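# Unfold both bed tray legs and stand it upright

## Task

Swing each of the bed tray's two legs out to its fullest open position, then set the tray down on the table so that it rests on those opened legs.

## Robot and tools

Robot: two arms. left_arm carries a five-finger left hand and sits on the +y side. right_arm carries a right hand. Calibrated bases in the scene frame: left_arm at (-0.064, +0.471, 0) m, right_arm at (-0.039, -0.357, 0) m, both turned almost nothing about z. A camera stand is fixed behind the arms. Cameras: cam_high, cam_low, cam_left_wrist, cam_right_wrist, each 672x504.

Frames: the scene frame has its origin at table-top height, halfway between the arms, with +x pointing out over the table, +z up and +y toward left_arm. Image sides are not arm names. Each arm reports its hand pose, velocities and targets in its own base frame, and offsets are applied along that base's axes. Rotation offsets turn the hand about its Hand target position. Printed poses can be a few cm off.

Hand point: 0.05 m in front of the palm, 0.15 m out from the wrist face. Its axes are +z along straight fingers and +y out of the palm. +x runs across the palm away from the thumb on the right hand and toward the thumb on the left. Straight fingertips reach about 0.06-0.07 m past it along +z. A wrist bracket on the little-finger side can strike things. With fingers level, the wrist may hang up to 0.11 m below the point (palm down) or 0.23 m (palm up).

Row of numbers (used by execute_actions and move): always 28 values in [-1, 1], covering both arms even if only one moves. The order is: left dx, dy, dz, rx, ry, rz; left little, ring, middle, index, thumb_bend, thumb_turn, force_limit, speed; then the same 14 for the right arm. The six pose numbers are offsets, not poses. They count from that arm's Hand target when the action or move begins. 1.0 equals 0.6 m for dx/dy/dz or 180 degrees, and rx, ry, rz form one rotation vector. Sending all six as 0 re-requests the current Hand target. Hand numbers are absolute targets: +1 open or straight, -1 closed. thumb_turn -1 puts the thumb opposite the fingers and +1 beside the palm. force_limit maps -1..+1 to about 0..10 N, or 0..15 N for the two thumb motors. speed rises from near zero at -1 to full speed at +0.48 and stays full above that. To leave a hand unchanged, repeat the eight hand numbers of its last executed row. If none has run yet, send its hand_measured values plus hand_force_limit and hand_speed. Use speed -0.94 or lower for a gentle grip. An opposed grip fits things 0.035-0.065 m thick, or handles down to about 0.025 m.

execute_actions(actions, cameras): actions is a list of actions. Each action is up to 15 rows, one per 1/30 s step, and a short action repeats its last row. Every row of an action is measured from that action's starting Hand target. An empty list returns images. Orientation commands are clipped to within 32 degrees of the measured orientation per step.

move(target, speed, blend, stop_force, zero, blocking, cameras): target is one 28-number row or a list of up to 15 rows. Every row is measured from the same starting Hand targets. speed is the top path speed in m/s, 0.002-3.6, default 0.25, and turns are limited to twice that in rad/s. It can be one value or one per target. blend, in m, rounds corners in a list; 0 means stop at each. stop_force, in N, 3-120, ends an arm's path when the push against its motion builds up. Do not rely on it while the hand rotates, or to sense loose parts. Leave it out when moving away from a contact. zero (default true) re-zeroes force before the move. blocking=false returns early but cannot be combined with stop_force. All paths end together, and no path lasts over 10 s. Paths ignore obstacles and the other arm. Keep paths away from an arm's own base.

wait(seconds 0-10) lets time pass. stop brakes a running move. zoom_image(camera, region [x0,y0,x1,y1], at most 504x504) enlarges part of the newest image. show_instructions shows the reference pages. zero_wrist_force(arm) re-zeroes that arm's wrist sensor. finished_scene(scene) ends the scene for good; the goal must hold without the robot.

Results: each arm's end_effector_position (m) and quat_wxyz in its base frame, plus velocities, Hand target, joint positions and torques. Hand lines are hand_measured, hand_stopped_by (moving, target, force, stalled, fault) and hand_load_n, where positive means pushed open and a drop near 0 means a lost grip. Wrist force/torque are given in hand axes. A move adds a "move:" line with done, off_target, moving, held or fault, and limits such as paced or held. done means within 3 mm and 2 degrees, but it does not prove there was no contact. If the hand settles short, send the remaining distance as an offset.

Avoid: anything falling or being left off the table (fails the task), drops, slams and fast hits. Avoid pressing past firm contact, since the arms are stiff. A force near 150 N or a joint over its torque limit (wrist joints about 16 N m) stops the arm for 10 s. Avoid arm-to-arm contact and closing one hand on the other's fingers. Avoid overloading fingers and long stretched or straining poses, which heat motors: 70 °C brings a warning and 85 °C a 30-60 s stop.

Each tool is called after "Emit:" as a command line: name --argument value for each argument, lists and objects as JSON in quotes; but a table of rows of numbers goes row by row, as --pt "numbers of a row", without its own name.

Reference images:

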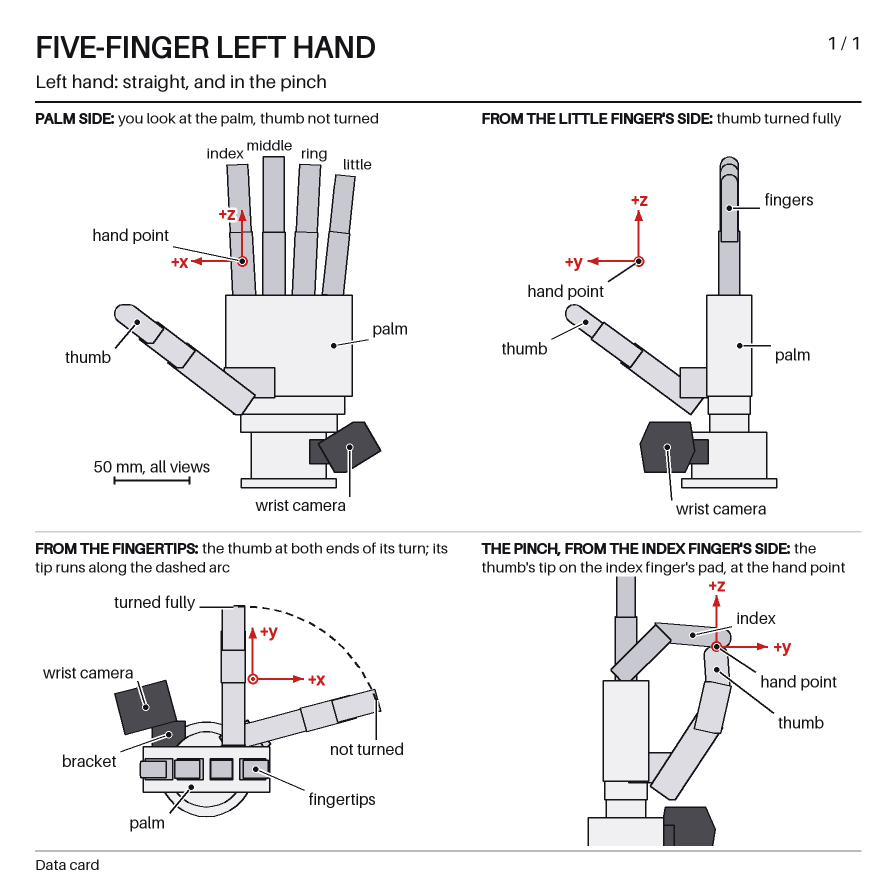

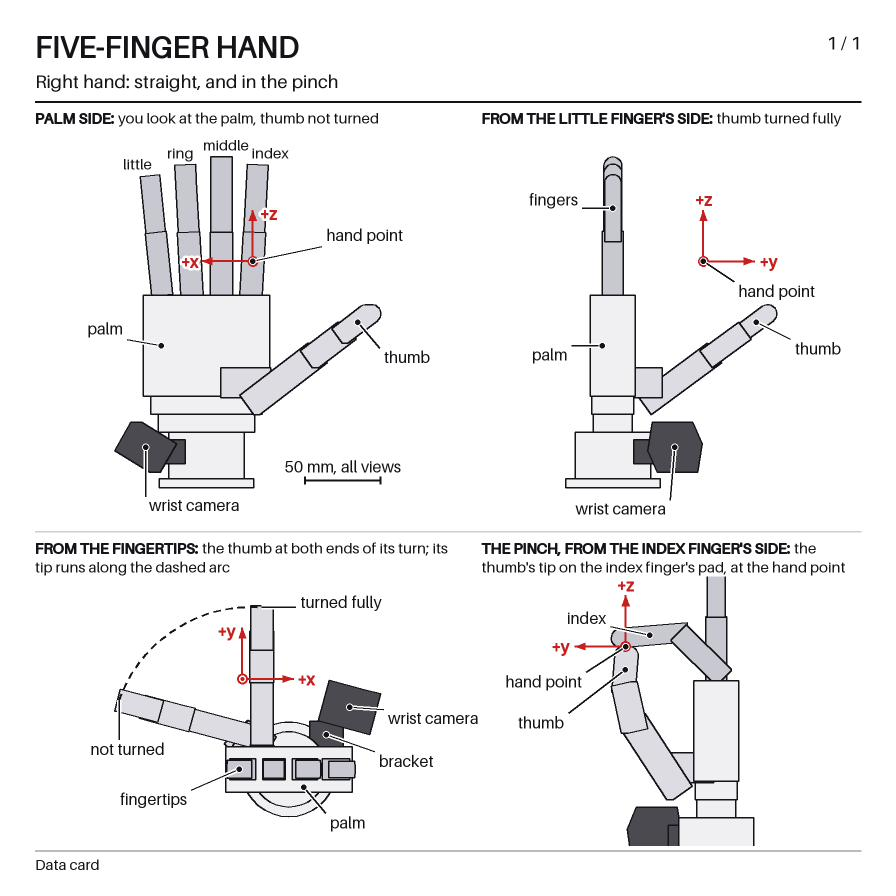

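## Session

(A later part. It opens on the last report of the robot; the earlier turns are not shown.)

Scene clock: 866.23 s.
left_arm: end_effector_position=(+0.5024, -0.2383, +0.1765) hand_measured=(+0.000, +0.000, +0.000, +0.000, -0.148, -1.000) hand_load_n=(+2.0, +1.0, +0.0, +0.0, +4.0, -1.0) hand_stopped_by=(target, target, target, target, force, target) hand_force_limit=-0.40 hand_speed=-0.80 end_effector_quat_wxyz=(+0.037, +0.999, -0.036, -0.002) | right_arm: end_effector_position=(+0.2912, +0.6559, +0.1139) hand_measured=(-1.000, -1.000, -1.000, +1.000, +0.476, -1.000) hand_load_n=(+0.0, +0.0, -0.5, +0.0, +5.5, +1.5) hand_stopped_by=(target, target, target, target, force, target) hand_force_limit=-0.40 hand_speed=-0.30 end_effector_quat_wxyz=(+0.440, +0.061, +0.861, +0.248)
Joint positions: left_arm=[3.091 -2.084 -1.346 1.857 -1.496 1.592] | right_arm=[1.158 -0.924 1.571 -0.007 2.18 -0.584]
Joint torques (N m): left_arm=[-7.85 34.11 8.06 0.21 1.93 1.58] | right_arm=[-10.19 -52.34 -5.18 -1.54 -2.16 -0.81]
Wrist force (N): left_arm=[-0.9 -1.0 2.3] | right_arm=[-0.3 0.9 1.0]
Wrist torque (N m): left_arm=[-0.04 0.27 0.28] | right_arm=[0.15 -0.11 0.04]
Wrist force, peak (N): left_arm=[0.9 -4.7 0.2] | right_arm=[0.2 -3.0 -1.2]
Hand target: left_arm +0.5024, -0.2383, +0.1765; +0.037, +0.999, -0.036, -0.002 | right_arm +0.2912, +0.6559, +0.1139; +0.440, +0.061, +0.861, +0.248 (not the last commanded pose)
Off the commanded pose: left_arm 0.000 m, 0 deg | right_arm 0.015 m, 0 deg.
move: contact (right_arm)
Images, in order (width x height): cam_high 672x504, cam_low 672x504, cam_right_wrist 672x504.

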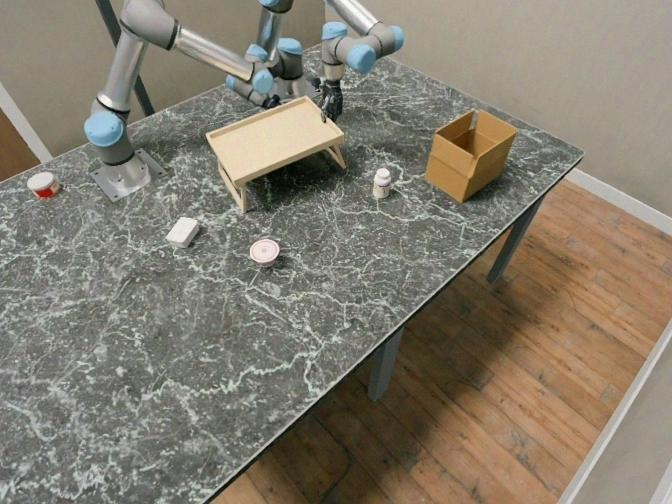

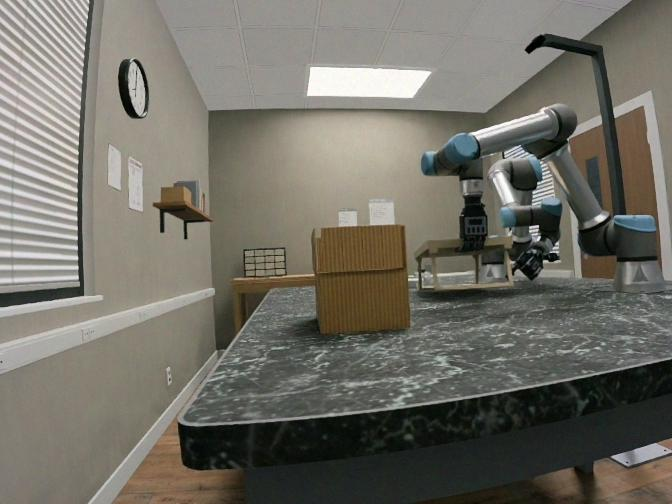

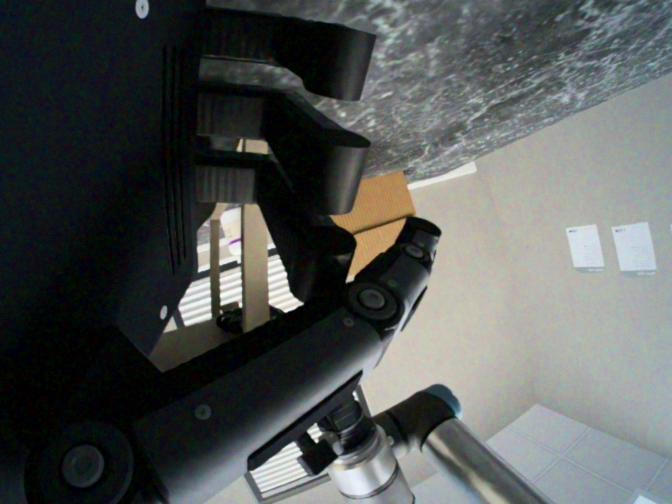

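Emit:
move --pt "0 0 0 0 0 0 0 0 0 0 -0.6 -1 -0.4 -0.8 -0.002 -0.02 0 0 0 0 -1 -1 -1 1 -1 -1 -0.4 -0.3" --pt "0 0 0 0 0 0 0 0 0 0 -0.6 -1 -0.4 -0.8 -0.17 -0.01 0 0 0 0 -1 -1 -1 1 -1 -1 -0.4 -0.3" --speed 0.08 --cameras '["cam_high","cam_right_wrist","cam_low"]'

Emit:
zoom_image --camera "cam_high" --region '[190, 60, 370, 220]'

Emit:
zoom_image --camera "cam_low" --region '[400, 200, 560, 310]'

Scene clock: 872.77 s.
left_arm: end_effector_position=(+0.5024, -0.2383, +0.1765) hand_measured=(+0.000, +0.000, +0.000, +0.000, -0.148, -1.000) hand_load_n=(+2.0, +0.5, +0.0, +0.0, +3.5, -0.5) hand_stopped_by=(target, target, target, target, force, target) hand_force_limit=-0.40 hand_speed=-0.80 end_effector_quat_wxyz=(+0.037, +0.999, -0.036, -0.002) | right_arm: end_effector_position=(+0.1892, +0.6499, +0.1139) hand_measured=(-1.000, -1.000, -1.000, +1.000, +0.476, -1.000) hand_load_n=(+0.0, +0.0, -1.0, +0.0, +5.5, +2.0) hand_stopped_by=(target, target, target, target, force, target) hand_force_limit=-0.40 hand_speed=-0.30 end_effector_quat_wxyz=(+0.440, +0.061, +0.861, +0.248)
Joint positions: left_arm=[3.091 -2.084 -1.346 1.857 -1.496 1.592] | right_arm=[1.347 -0.924 1.592 0.071 2.327 -0.43]
Joint torques (N m): left_arm=[-7.71 33.72 8.23 0.26 -1.31 1.51] | right_arm=[11.53 -34.61 -24.39 3.19 3.48 1.53]
Wrist force (N): left_arm=[-0.5 -0.2 2.4] | right_arm=[0.5 1.3 1.6]
Wrist torque (N m): left_arm=[-0.02 0.25 0.21] | right_arm=[0.12 -0.12 0.06]
Wrist force, peak (N): left_arm=[-0.8 -0.9 2.7] | right_arm=[0.7 1.9 1.5]
Hand target: left_arm +0.5024, -0.2383, +0.1765; +0.037, +0.999, -0.036, -0.002 | right_arm +0.1892, +0.6499, +0.1139; +0.440, +0.061, +0.861, +0.248
Off the commanded pose: left_arm 0.000 m, 0 deg | right_arm 0.000 m, 0 deg.
move: done
Images, in order (width x height): cam_high 672x504, cam_low 672x504, cam_right_wrist 672x504.

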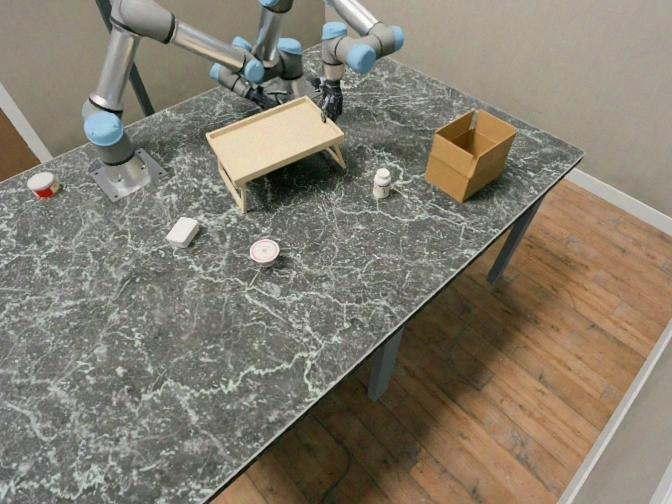

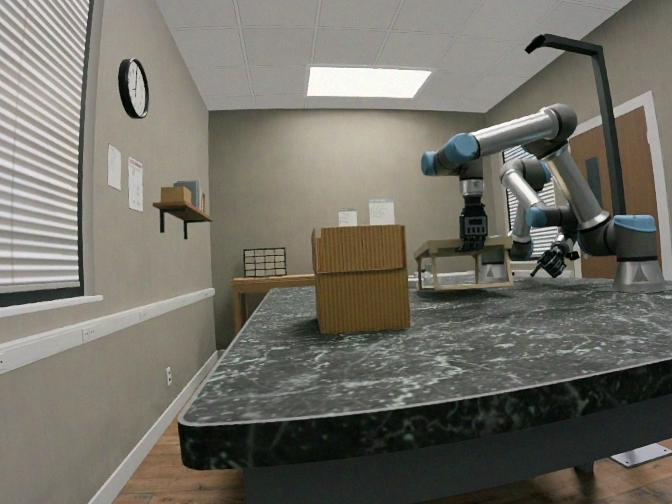

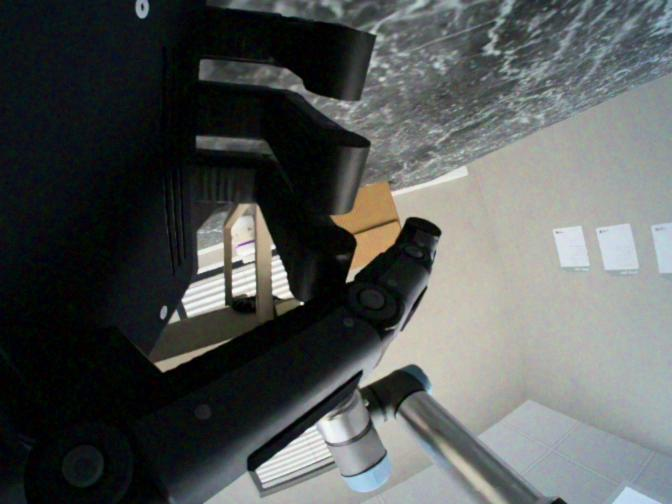

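Scaled by 2.800 from the camera's 672x504 image, which has a finer 960x720 frame.

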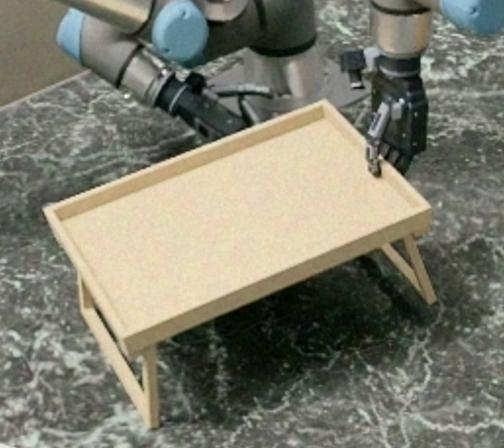

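Scaled by 3.150 from the camera's 672x504 image, which has a finer 960x720 frame.

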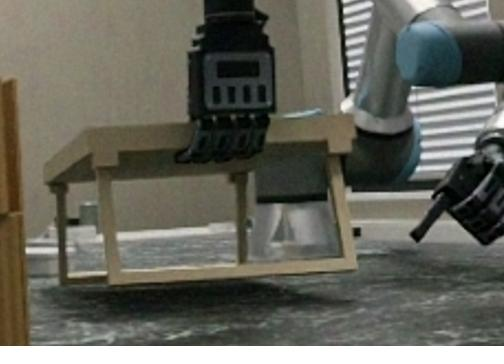

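Emit:
move --pt "0 0 0 0 0 0 0 0 0 0 -0.6 -1 -0.4 -0.8 -0.08 -0.1 0.35 0 0 0 1 1 1 1 1 -1 -0.4 -0.3" --speed 0.2 --cameras '[]'

Emit:
move --pt "0 0 -0.06 0 0 0 0 0 0 0 -0.6 -1 -0.4 -0.8 0 0 0 0 0 0 1 1 1 1 1 -1 -0.4 -0.3" --speed 0.02 --stop_force 4 --cameras '["cam_high","cam_left_wrist","cam_low"]'

Emit:
zoom_image --camera "cam_high" --region '[190, 60, 370, 220]'

Emit:
zoom_image --camera "cam_low" --region '[400, 200, 560, 310]'

Scene clock: 879.63 s.
left_arm: end_effector_position=(+0.5024, -0.2383, +0.1765) hand_measured=(+0.000, +0.000, +0.000, +0.000, -0.148, -1.000) hand_load_n=(+1.5, +1.0, +0.0, +0.0, +3.0, -0.5) hand_stopped_by=(target, target, target, target, force, target) hand_force_limit=-0.40 hand_speed=-0.80 end_effector_quat_wxyz=(+0.037, +0.999, -0.036, -0.002) | right_arm: end_effector_position=(+0.1864, +0.6466, +0.1259) hand_measured=(+1.000, +1.000, +1.000, +1.000, +1.000, -1.000) hand_load_n=(+0.0, +0.0, +0.0, +0.0, -0.5, +0.0) hand_stopped_by=(target, target, target, target, target, target) hand_force_limit=-0.40 hand_speed=-0.30 end_effector_quat_wxyz=(+0.440, +0.061, +0.861, +0.248)
Joint positions: left_arm=[3.091 -2.084 -1.346 1.857 -1.496 1.592] | right_arm=[1.351 -0.947 1.595 0.093 2.33 -0.426]
Joint torques (N m): left_arm=[-7.46 33.89 8.47 0.22 -1.18 1.53] | right_arm=[-10.57 -34.93 -22.09 -0.92 -1.53 -0.85]
Wrist force (N): left_arm=[-0.5 -0.1 2.5] | right_arm=[0.8 1.3 1.4]
Wrist torque (N m): left_arm=[-0.01 0.25 0.22] | right_arm=[0.14 -0.17 0.06]
Wrist force, peak (N): left_arm=[-0.7 0.0 2.8] | right_arm=[-3.0 3.4 -2.0]
Hand target: left_arm +0.5024, -0.2383, +0.1765; +0.037, +0.999, -0.036, -0.002 | right_arm +0.1864, +0.6466, +0.1259; +0.440, +0.061, +0.861, +0.248 (not the last commanded pose)
Off the commanded pose: left_arm 0.000 m, 0 deg | right_arm 0.211 m, 0 deg.
move: held (right_arm; a check stopped the path); limits=held
pose unreachable (right arm): on one or more control steps of this call, first in action 0 (counted from 0), this arm could not follow its commanded pose, so it was not sent that pose on those steps. It may still have moved: this result reports where it is.
cause: moving toward the commanded pose would bring a part of the arm too close to another arm (a part of this arm just beyond joint 6 (wrist 3) and a part of the left arm just beyond its joint 2 (shoulder lift), along the way the arms are being sent, or toward where that arm still pushes).
No camera images: "cameras" was empty.

Scene clock: 882.23 s.
left_arm: end_effector_position=(+0.5024, -0.2383, +0.1478) hand_measured=(+0.000, +0.000, +0.000, +0.000, -0.148, -1.000) hand_load_n=(+0.0, +0.5, +0.0, +0.0, -0.5, +0.0) hand_stopped_by=(target, target, target, target, force, target) hand_force_limit=-0.40 hand_speed=-0.80 end_effector_quat_wxyz=(+0.037, +0.999, -0.036, -0.002) | right_arm: end_effector_position=(+0.1864, +0.6466, +0.1259) hand_measured=(+1.000, +1.000, +1.000, +1.000, +1.000, -1.000) hand_load_n=(+0.0, +0.0, +0.0, +0.0, +0.0, +0.0) hand_stopped_by=(target, target, target, target, target, target) hand_force_limit=-0.40 hand_speed=-0.30 end_effector_quat_wxyz=(+0.440, +0.061, +0.861, +0.248)
Joint positions: left_arm=[3.091 -2.105 -1.389 1.921 -1.496 1.592] | right_arm=[1.351 -0.947 1.595 0.093 2.33 -0.426]
Joint torques (N m): left_arm=[-8.09 49.3 30.32 -5.9 -1.26 1.98] | right_arm=[-10.91 -35.09 -11.24 0.87 -0.68 -0.83]
Wrist force (N): left_arm=[-0.3 -0.3 -3.2] | right_arm=[0.7 1.1 1.7]
Wrist torque (N m): left_arm=[0.10 -0.04 0.04] | right_arm=[0.09 -0.16 0.05]
Wrist force, peak (N): left_arm=[0.9 -1.8 -17.0] | right_arm=[0.8 1.2 1.7]
Hand target: left_arm +0.5024, -0.2383, +0.1478; +0.037, +0.999, -0.036, -0.002 (not the last commanded pose) | right_arm +0.1864, +0.6466, +0.1259; +0.440, +0.061, +0.861, +0.248
Off the commanded pose: left_arm 0.007 m, 0 deg | right_arm 0.000 m, 0 deg.
move: contact (left_arm)
Images, in order (width x height): cam_high 672x504, cam_low 672x504, cam_left_wrist 672x504.

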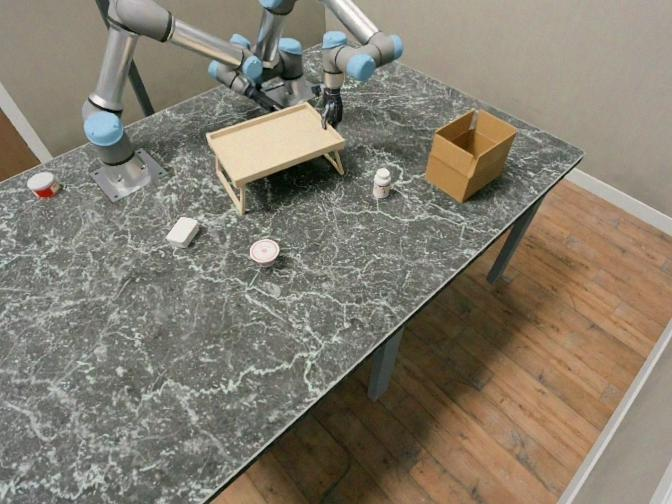

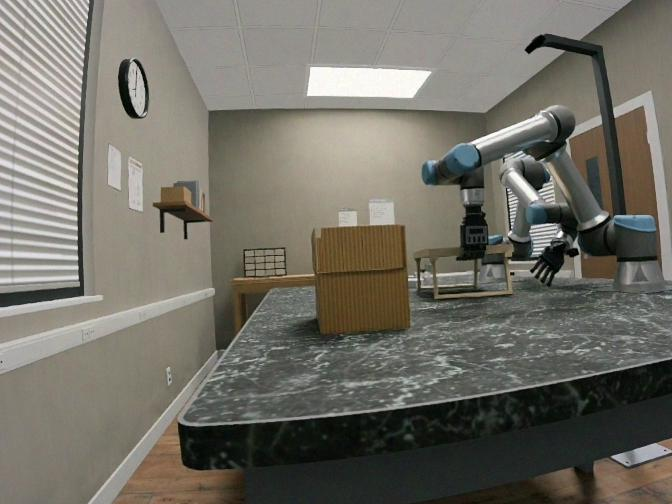

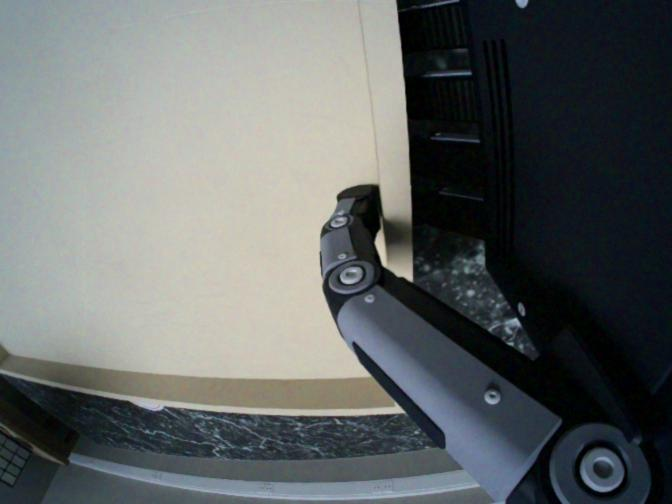

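Scaled by 2.800 from the camera's 672x504 image, which has a finer 960x720 frame.

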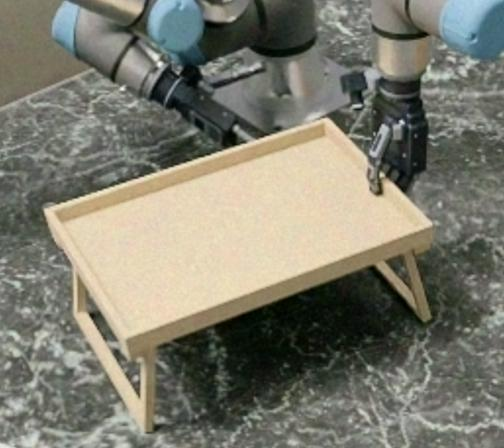

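Scaled by 3.150 from the camera's 672x504 image, which has a finer 960x720 frame.

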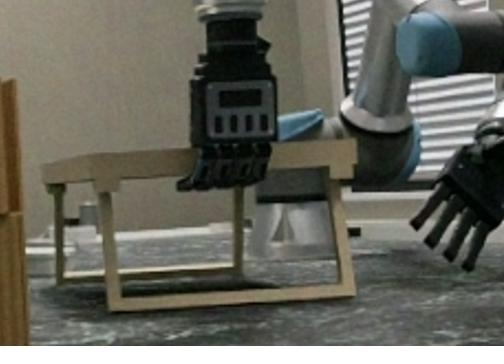

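Emit:
move --pt "0 0 0 0 0 0 0 0 0 0 -0.6 -1 -0.4 -0.8 0.02 -0.42 0 0 0 0 1 1 1 1 1 -1 -0.4 -0.3" --speed 0.15 --cameras '["cam_right_wrist","cam_high"]'

Scene clock: 894.10 s.
left_arm: end_effector_position=(+0.5024, -0.2383, +0.1478) hand_measured=(+0.000, +0.000, +0.000, +0.000, -0.148, -1.000) hand_load_n=(+0.0, +0.0, +0.5, +0.0, -0.5, +0.0) hand_stopped_by=(target, target, target, target, force, target) hand_force_limit=-0.40 hand_speed=-0.80 end_effector_quat_wxyz=(+0.037, +0.999, -0.036, -0.002) | right_arm: end_effector_position=(+0.1984, +0.3946, +0.1259) hand_measured=(+1.000, +1.000, +1.000, +1.000, +1.000, -1.000) hand_load_n=(+0.0, +0.0, +0.0, +0.0, +0.0, -0.5) hand_stopped_by=(target, target, target, target, target, target) hand_force_limit=-0.40 hand_speed=-0.30 end_effector_quat_wxyz=(+0.440, +0.061, +0.861, +0.248)
Joint positions: left_arm=[3.091 -2.105 -1.389 1.921 -1.496 1.592] | right_arm=[1.072 -1.488 2.388 -0.292 2.11 -0.645]
Joint torques (N m): left_arm=[-8.92 48.75 30.08 -5.68 -1.52 1.97] | right_arm=[-11.26 -24.51 -1.64 -2.17 -2.13 -1.28]
Wrist force (N): left_arm=[-0.4 -0.4 -3.1] | right_arm=[0.9 0.8 1.4]
Wrist torque (N m): left_arm=[0.07 -0.02 0.04] | right_arm=[0.00 -0.19 0.15]
Wrist force, peak (N): left_arm=[-0.6 -0.5 -3.9] | right_arm=[0.8 2.1 1.9]
Hand target: left_arm +0.5024, -0.2383, +0.1478; +0.037, +0.999, -0.036, -0.002 | right_arm +0.1984, +0.3946, +0.1259; +0.440, +0.061, +0.861, +0.248
Off the commanded pose: left_arm 0.000 m, 0 deg | right_arm 0.000 m, 0 deg.
move: done
Images, in order (width x height): cam_high 672x504, cam_right_wrist 672x504.

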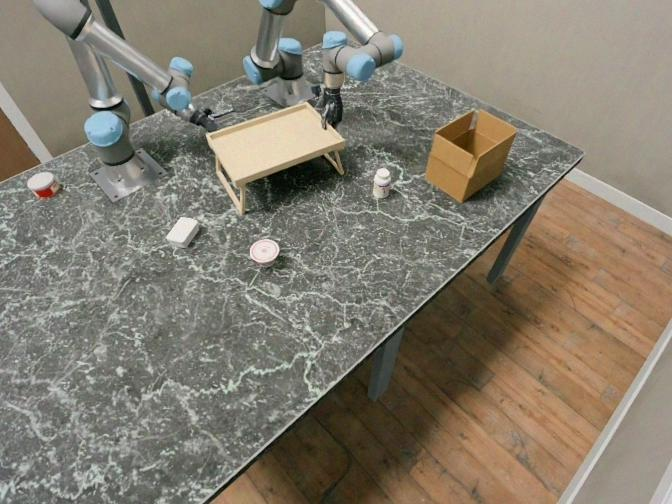

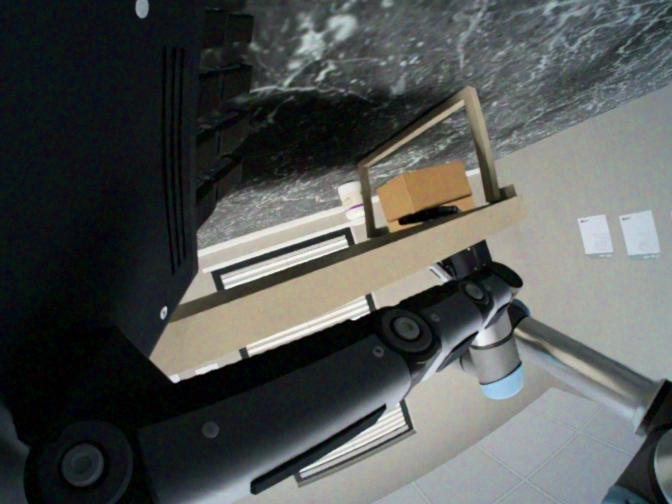

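Emit:
move --pt "0 0 0 0 0 0 0 0 0 0 -0.6 -1 -0.4 -0.8 -0.03 -0.27 0.05 0 0 0 1 1 1 1 1 -1 -0.4 -0.3" --speed 0.15 --cameras '["cam_right_wrist"]'

Scene clock: 899.10 s.
left_arm: end_effector_position=(+0.5024, -0.2383, +0.1478) hand_measured=(+0.000, +0.000, +0.000, +0.000, -0.148, -1.000) hand_load_n=(+0.0, +0.0, +0.0, +0.0, -0.5, +0.0) hand_stopped_by=(target, target, target, target, force, target) hand_force_limit=-0.40 hand_speed=-0.80 end_effector_quat_wxyz=(+0.037, +0.999, -0.036, -0.002) | right_arm: end_effector_position=(+0.1890, +0.3200, +0.1365) hand_measured=(+1.000, +1.000, +1.000, +1.000, +1.000, -1.000) hand_load_n=(+0.0, +0.0, +0.0, +0.0, +0.0, -0.5) hand_stopped_by=(target, target, target, target, target, target) hand_force_limit=-0.40 hand_speed=-0.30 end_effector_quat_wxyz=(+0.442, +0.063, +0.861, +0.244)
Joint positions: left_arm=[3.091 -2.105 -1.389 1.921 -1.496 1.592] | right_arm=[0.893 -1.767 2.586 -0.258 1.969 -0.754]
Joint torques (N m): left_arm=[-8.37 48.84 30.03 -5.69 -1.59 1.9] | right_arm=[10.86 3.4 -23.88 -2.23 3.16 1.17]
Wrist force (N): left_arm=[-0.2 -0.3 -3.1] | right_arm=[1.0 1.1 0.9]
Wrist torque (N m): left_arm=[0.07 -0.04 0.05] | right_arm=[0.14 -0.18 0.14]
Wrist force, peak (N): left_arm=[-0.6 -0.2 -3.8] | right_arm=[-0.5 2.9 0.6]
Hand target: left_arm +0.5024, -0.2383, +0.1478; +0.037, +0.999, -0.036, -0.002 | right_arm +0.1890, +0.3200, +0.1364; +0.442, +0.063, +0.861, +0.244 (not the last commanded pose)
Off the commanded pose: left_arm 0.000 m, 0 deg | right_arm 0.090 m, 1 deg.
move: held (right_arm; a check stopped the path); limits=held
pose unreachable (right arm): on one or more control steps of this call, first in action 0 (counted from 0), this arm could not follow its commanded pose, so it was not sent that pose on those steps. It may still have moved: this result reports where it is.
cause: moving toward the commanded pose would bring two parts of the arm too close to each other (joints 3 (elbow) to 5 (wrist 2) lie between them).
Images, in order (width x height): cam_right_wrist 672x504.

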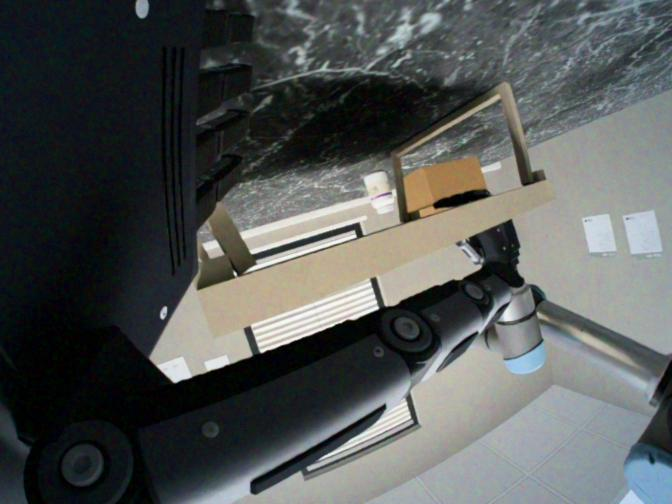

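Emit:
execute_actions --actions '[[[0,0,0,0,0,0,0,0,0,0,1,-1,-0.4,-0.3,0,0,0,0,0,0,1,1,1,1,1,-1,-0.4,-0.3]]]' --cameras '[]'

Emit:
wait --seconds 0.5

Emit:
move --pt "0 0 -0.006 0 0 0 0 0 0 0 1 -1 -0.4 -0.3 0.0 0.1 0.1 0 0 0 1 1 1 1 1 -1 -0.4 -0.3" --pt "0.008 0.1165 -0.006 0 0 0 0 0 0 0 1 -1 -0.4 -0.3 0 0.2 0.3 0 0 0 1 1 1 1 1 -1 -0.4 -0.3" --speed 0.06 --cameras '["cam_left_wrist","cam_high","cam_low"]'

Emit:
zoom_image --camera "cam_high" --region '[190, 60, 370, 220]'

Scene clock: 910.80 s.
left_arm: end_effector_position=(+0.5024, -0.2383, +0.1478) hand_measured=(+0.000, +0.000, +0.000, +0.000, +1.000, -1.000) hand_load_n=(+0.0, +0.0, +0.0, +0.0, +0.0, +0.0) hand_stopped_by=(target, target, target, target, target, target) hand_force_limit=-0.40 hand_speed=-0.30 end_effector_quat_wxyz=(+0.037, +0.999, -0.036, -0.002) | right_arm: end_effector_position=(+0.1890, +0.3200, +0.1364) hand_measured=(+1.000, +1.000, +1.000, +1.000, +1.000, -1.000) hand_load_n=(+0.0, +0.0, +0.0, +0.0, +0.0, +0.0) hand_stopped_by=(target, target, target, target, target, target) hand_force_limit=-0.40 hand_speed=-0.30 end_effector_quat_wxyz=(+0.442, +0.063, +0.861, +0.244)
Joint positions: left_arm=[3.091 -2.105 -1.389 1.921 -1.496 1.592] | right_arm=[0.893 -1.766 2.586 -0.258 1.969 -0.754]
Joint torques (N m): left_arm=[-8.84 49.02 29.97 -5.75 -1.57 1.86] | right_arm=[11.6 2.78 -24.18 -2.22 3.17 1.2]
Wrist force (N): left_arm=[0.2 0.3 -0.8] | right_arm=[0.9 1.1 0.8]
Wrist torque (N m): left_arm=[0.08 -0.04 0.05] | right_arm=[0.15 -0.17 0.14]
Wrist force, peak (N): left_arm=[-0.3 -0.5 -3.8] | right_arm=[1.2 1.0 1.1]
Hand target: left_arm +0.5024, -0.2383, +0.1478; +0.037, +0.999, -0.036, -0.002 | right_arm +0.1890, +0.3200, +0.1364; +0.442, +0.063, +0.861, +0.244
Off the commanded pose: left_arm 0.000 m, 0 deg | right_arm 0.000 m, 0 deg.
No camera images: "cameras" was empty.

Scene clock: 911.30 s.
left_arm: end_effector_position=(+0.5024, -0.2383, +0.1478) hand_measured=(+0.000, +0.000, +0.000, +0.000, +1.000, -1.000) hand_load_n=(+0.0, +0.0, +0.0, +0.0, -0.5, +0.0) hand_stopped_by=(target, target, target, target, target, target) hand_force_limit=-0.40 hand_speed=-0.30 end_effector_quat_wxyz=(+0.037, +0.999, -0.036, -0.002) | right_arm: end_effector_position=(+0.1890, +0.3200, +0.1364) hand_measured=(+1.000, +1.000, +1.000, +1.000, +1.000, -1.000) hand_load_n=(+0.0, +0.0, +0.0, +0.0, +0.0, +0.0) hand_stopped_by=(target, target, target, target, target, target) hand_force_limit=-0.40 hand_speed=-0.30 end_effector_quat_wxyz=(+0.442, +0.063, +0.861, +0.244)
Joint positions: left_arm=[3.091 -2.105 -1.389 1.921 -1.496 1.592] | right_arm=[0.893 -1.766 2.586 -0.258 1.969 -0.754]
Joint torques (N m): left_arm=[-8.49 49.1 29.33 -5.64 -1.56 1.88] | right_arm=[10.9 2.42 -23.36 -2.33 3.14 1.22]
Wrist force (N): left_arm=[-0.1 0.1 -1.0] | right_arm=[0.7 1.1 0.9]
Wrist torque (N m): left_arm=[0.07 0.00 0.04] | right_arm=[0.13 -0.14 0.12]
Wrist force, peak (N): left_arm=[-0.2 0.3 -1.2] | right_arm=[1.0 1.2 0.7]
Hand target: left_arm +0.5024, -0.2383, +0.1478; +0.037, +0.999, -0.036, -0.002 | right_arm +0.1890, +0.3200, +0.1364; +0.442, +0.063, +0.861, +0.244
Off the commanded pose: left_arm 0.000 m, 0 deg | right_arm 0.000 m, 0 deg.
wait: 0.50 s; at rest by 0.17 s

Scene clock: 915.67 s.
left_arm: end_effector_position=(+0.5072, -0.1684, +0.1442) hand_measured=(+0.000, +0.000, +0.000, +0.000, +1.000, -1.000) hand_load_n=(+0.0, +0.0, +0.0, +0.0, +0.0, +0.0) hand_stopped_by=(target, target, target, target, target, target) hand_force_limit=-0.40 hand_speed=-0.30 end_effector_quat_wxyz=(+0.037, +0.999, -0.036, -0.002) | right_arm: end_effector_position=(+0.1890, +0.4400, +0.3164) hand_measured=(+1.000, +1.000, +1.000, +1.000, +1.000, -1.000) hand_load_n=(+0.0, +0.0, +0.0, +0.0, +0.0, +0.0) hand_stopped_by=(target, target, target, target, target, target) hand_force_limit=-0.40 hand_speed=-0.30 end_effector_quat_wxyz=(+0.442, +0.063, +0.861, +0.244)
Joint positions: left_arm=[3.237 -2.08 -1.442 1.938 -1.497 1.738] | right_arm=[1.19 -1.655 1.964 0.353 2.214 -0.557]
Joint torques (N m): left_arm=[14.19 48.79 4.72 1 -1.5 2.49] | right_arm=[11.67 -7.96 -29.08 2.65 3.46 1.41]
Wrist force (N): left_arm=[-0.2 0.2 -0.8] | right_arm=[1.0 1.6 0.9]
Wrist torque (N m): left_arm=[0.08 0.03 -0.13] | right_arm=[0.14 -0.16 0.09]
Wrist force, peak (N): left_arm=[-0.1 0.2 -1.2] | right_arm=[1.0 1.2 1.7]
Hand target: left_arm +0.5072, -0.1684, +0.1442; +0.037, +0.999, -0.036, -0.002 | right_arm +0.1890, +0.4400, +0.3164; +0.442, +0.063, +0.861, +0.244
Off the commanded pose: left_arm 0.000 m, 0 deg | right_arm 0.000 m, 0 deg.
move: done
Images, in order (width x height): cam_high 672x504, cam_low 672x504, cam_left_wrist 672x504.

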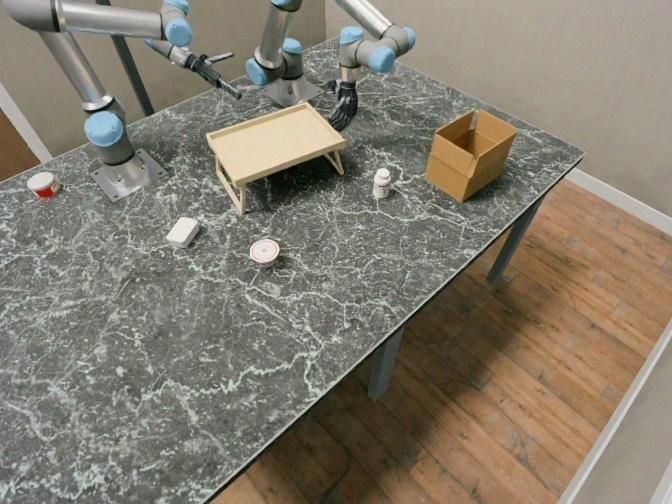

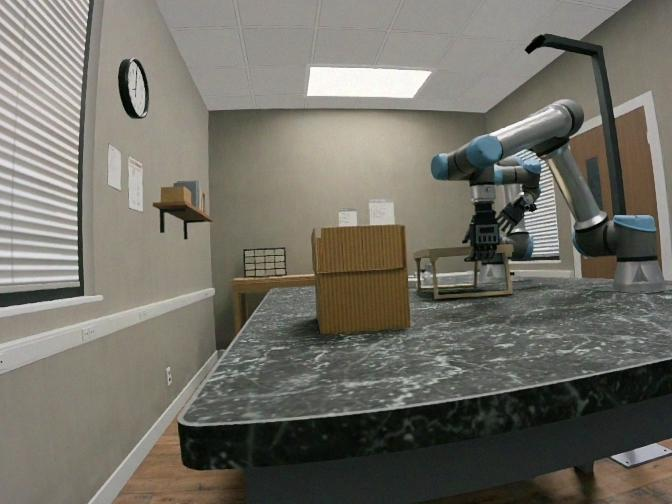

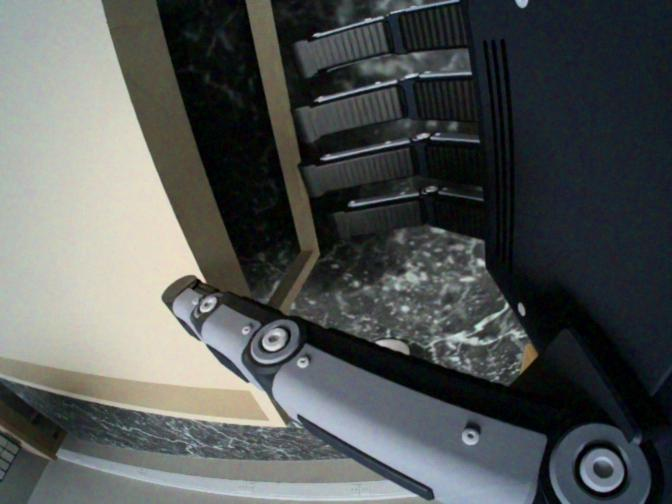

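Scaled by 2.800 from the camera's 672x504 image, which has a finer 960x720 frame.

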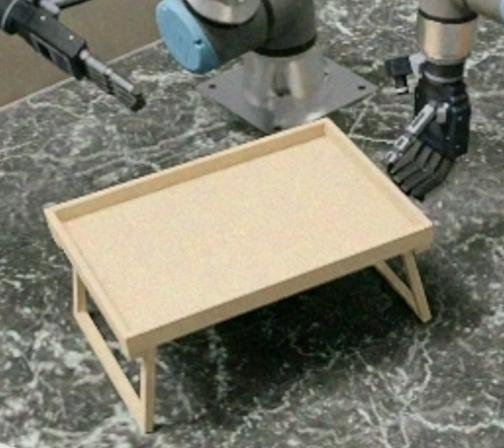

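Emit:
move --pt "0 0.05 0.25 0 0 0 1 1 1 1 1 -1 -0.4 -0.3 0.102 -0.233 0.106 -0.069 0.1536 -0.0026 1 1 1 1 1 -1 -0.4 -0.3" --pt "0 0.05 0.25 0 0 0 1 1 1 1 1 -1 -0.4 -0.3 0.44 -0.49 -0.027 -0.138 0.3072 -0.0052 1 1 1 1 1 -1 -0.4 -0.3" --pt "0 0.05 0.25 0 0 0 1 1 1 1 1 -1 -0.4 -0.3 0.44 -0.49 -0.16 -0.138 0.3072 -0.0052 1 1 1 1 1 -1 -0.4 -0.3" --speed 0.25 --blend 0.03 --cameras '["cam_right_wrist","cam_high","cam_left_wrist"]'

Scene clock: 926.93 s.
left_arm: end_effector_position=(+0.5072, -0.1384, +0.2942) hand_measured=(+1.000, +1.000, +1.000, +1.000, +1.000, -1.000) hand_load_n=(+0.0, +0.0, +0.0, +0.0, +0.0, +0.0) hand_stopped_by=(target, target, target, target, target, target) hand_force_limit=-0.40 hand_speed=-0.30 end_effector_quat_wxyz=(+0.037, +0.999, -0.036, -0.002) | right_arm: end_effector_position=(+0.4530, +0.1460, +0.2205) hand_measured=(+1.000, +1.000, +1.000, +1.000, +1.000, -1.000) hand_load_n=(+0.0, +0.0, +0.0, +0.0, +0.0, +0.0) hand_stopped_by=(target, target, target, target, target, target) hand_force_limit=-0.40 hand_speed=-0.30 end_effector_quat_wxyz=(+0.000, +0.082, +0.997, +0.000)
Joint positions: left_arm=[3.301 -1.995 -1.179 1.584 -1.498 1.802] | right_arm=[-0.102 -1.28 1.536 1.316 1.571 -1.509]
Joint torques (N m): left_arm=[13.4 23.51 32.17 -6.19 -1.7 2.43] | right_arm=[-11.15 -22.85 -5.96 -0.54 -2.2 0.18]
Wrist force (N): left_arm=[-0.4 0.2 -1.1] | right_arm=[-0.2 0.1 1.4]
Wrist torque (N m): left_arm=[0.09 0.04 -0.12] | right_arm=[-0.01 0.01 0.05]
Wrist force, peak (N): left_arm=[-0.2 0.4 -1.5] | right_arm=[1.7 1.9 1.2]
Hand target: left_arm +0.5072, -0.1384, +0.2942; +0.037, +0.999, -0.036, -0.002 | right_arm +0.4530, +0.1460, +0.2204; +0.000, +0.082, +0.997, +0.000
Off the commanded pose: left_arm 0.000 m, 0 deg | right_arm 0.000 m, 0 deg.
move: done
Images, in order (width x height): cam_high 672x504, cam_left_wrist 672x504, cam_right_wrist 672x504.

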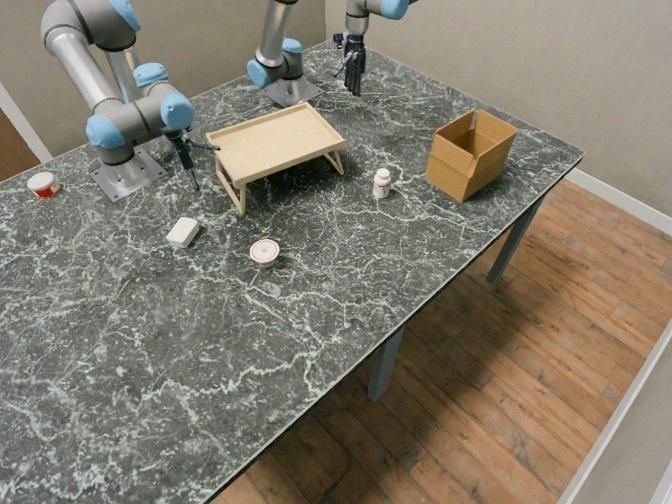

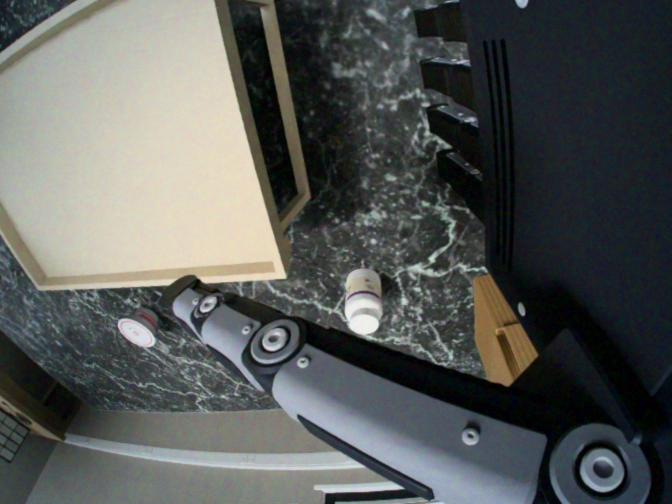

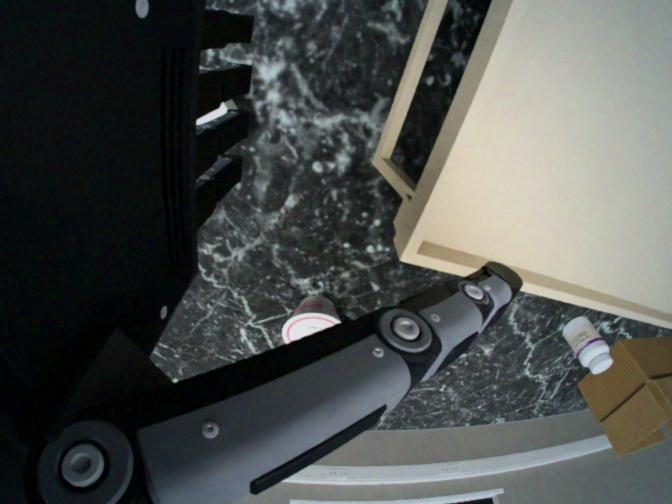

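Emit:
move --pt "0 0 0 0 0 0 1 1 1 1 1 -1 -0.4 -0.3 -0.338 0.257 0.266 0.069 -0.1536 0.0026 -1 -1 -1 1 0.55 -1 -0.4 -0.3" --pt "0 0 0 0 0 0 1 1 1 1 1 -1 -0.4 -0.3 -0.422 0.623 0.049 0.138 -0.3072 0.0052 -1 -1 -1 1 0.55 -1 -0.4 -0.3" --pt "0 0 0 0 0 0 1 1 1 1 1 -1 -0.4 -0.3 -0.422 0.757 -0.217 0.138 -0.3072 0.0052 -1 -1 -1 1 0.55 -1 -0.4 -0.3" --speed 0.22 --blend 0.03 --cameras '["cam_right_wrist","cam_high"]'

Scene clock: 946.20 s.
left_arm: end_effector_position=(+0.5072, -0.1384, +0.2942) hand_measured=(+1.000, +1.000, +1.000, +1.000, +1.000, -1.000) hand_load_n=(+0.0, +0.0, +0.0, +0.0, +0.0, +0.0) hand_stopped_by=(target, target, target, target, target, target) hand_force_limit=-0.40 hand_speed=-0.30 end_effector_quat_wxyz=(+0.037, +0.999, -0.036, -0.002) | right_arm: end_effector_position=(+0.1998, +0.6001, +0.0903) hand_measured=(-1.000, -1.000, -1.000, +1.000, +0.550, -1.000) hand_load_n=(+0.0, +0.0, +2.0, +0.0, +0.5, +0.0) hand_stopped_by=(target, target, target, target, target, target) hand_force_limit=-0.40 hand_speed=-0.30 end_effector_quat_wxyz=(+0.442, +0.063, +0.861, +0.244)
Joint positions: left_arm=[3.301 -1.995 -1.179 1.584 -1.498 1.802] | right_arm=[1.303 -0.98 1.77 -0.07 2.301 -0.464]
Joint torques (N m): left_arm=[14.34 23.95 32.13 -6.05 -1.59 2.43] | right_arm=[11.72 -31.87 -23.6 -1.44 3.49 1.58]
Wrist force (N): left_arm=[-0.1 0.1 -1.0] | right_arm=[1.0 1.0 1.3]
Wrist torque (N m): left_arm=[0.07 -0.02 -0.11] | right_arm=[0.09 -0.17 0.08]
Wrist force, peak (N): left_arm=[-0.4 0.6 -1.4] | right_arm=[1.8 1.8 2.8]
Hand target: left_arm +0.5072, -0.1384, +0.2942; +0.037, +0.999, -0.036, -0.002 | right_arm +0.1998, +0.6002, +0.0902; +0.442, +0.063, +0.861, +0.244
Off the commanded pose: left_arm 0.000 m, 0 deg | right_arm 0.000 m, 0 deg.
move: done
Images, in order (width x height): cam_high 672x504, cam_right_wrist 672x504.

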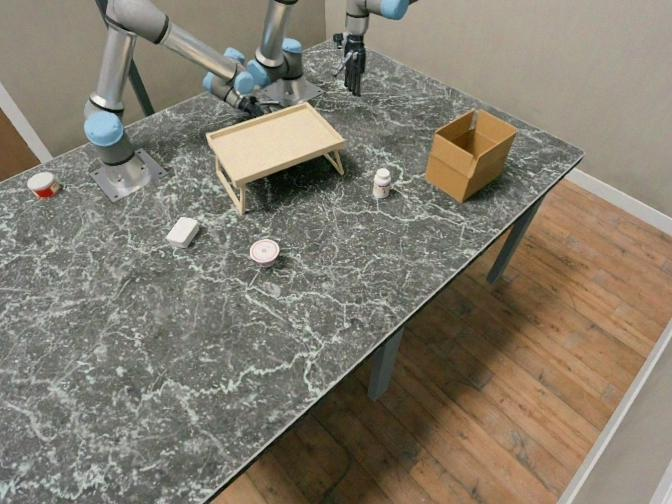

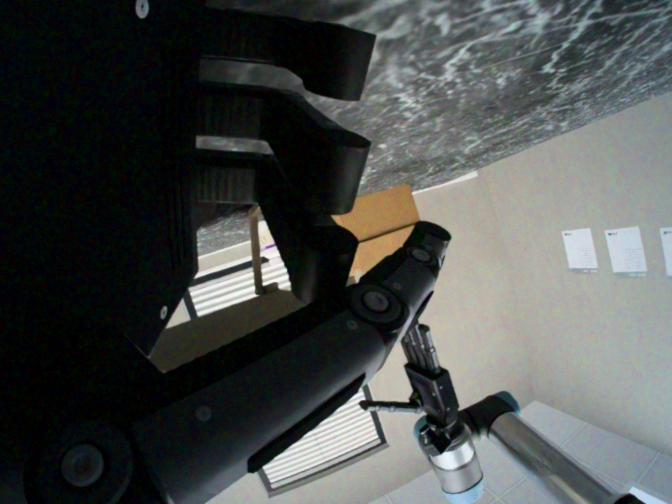

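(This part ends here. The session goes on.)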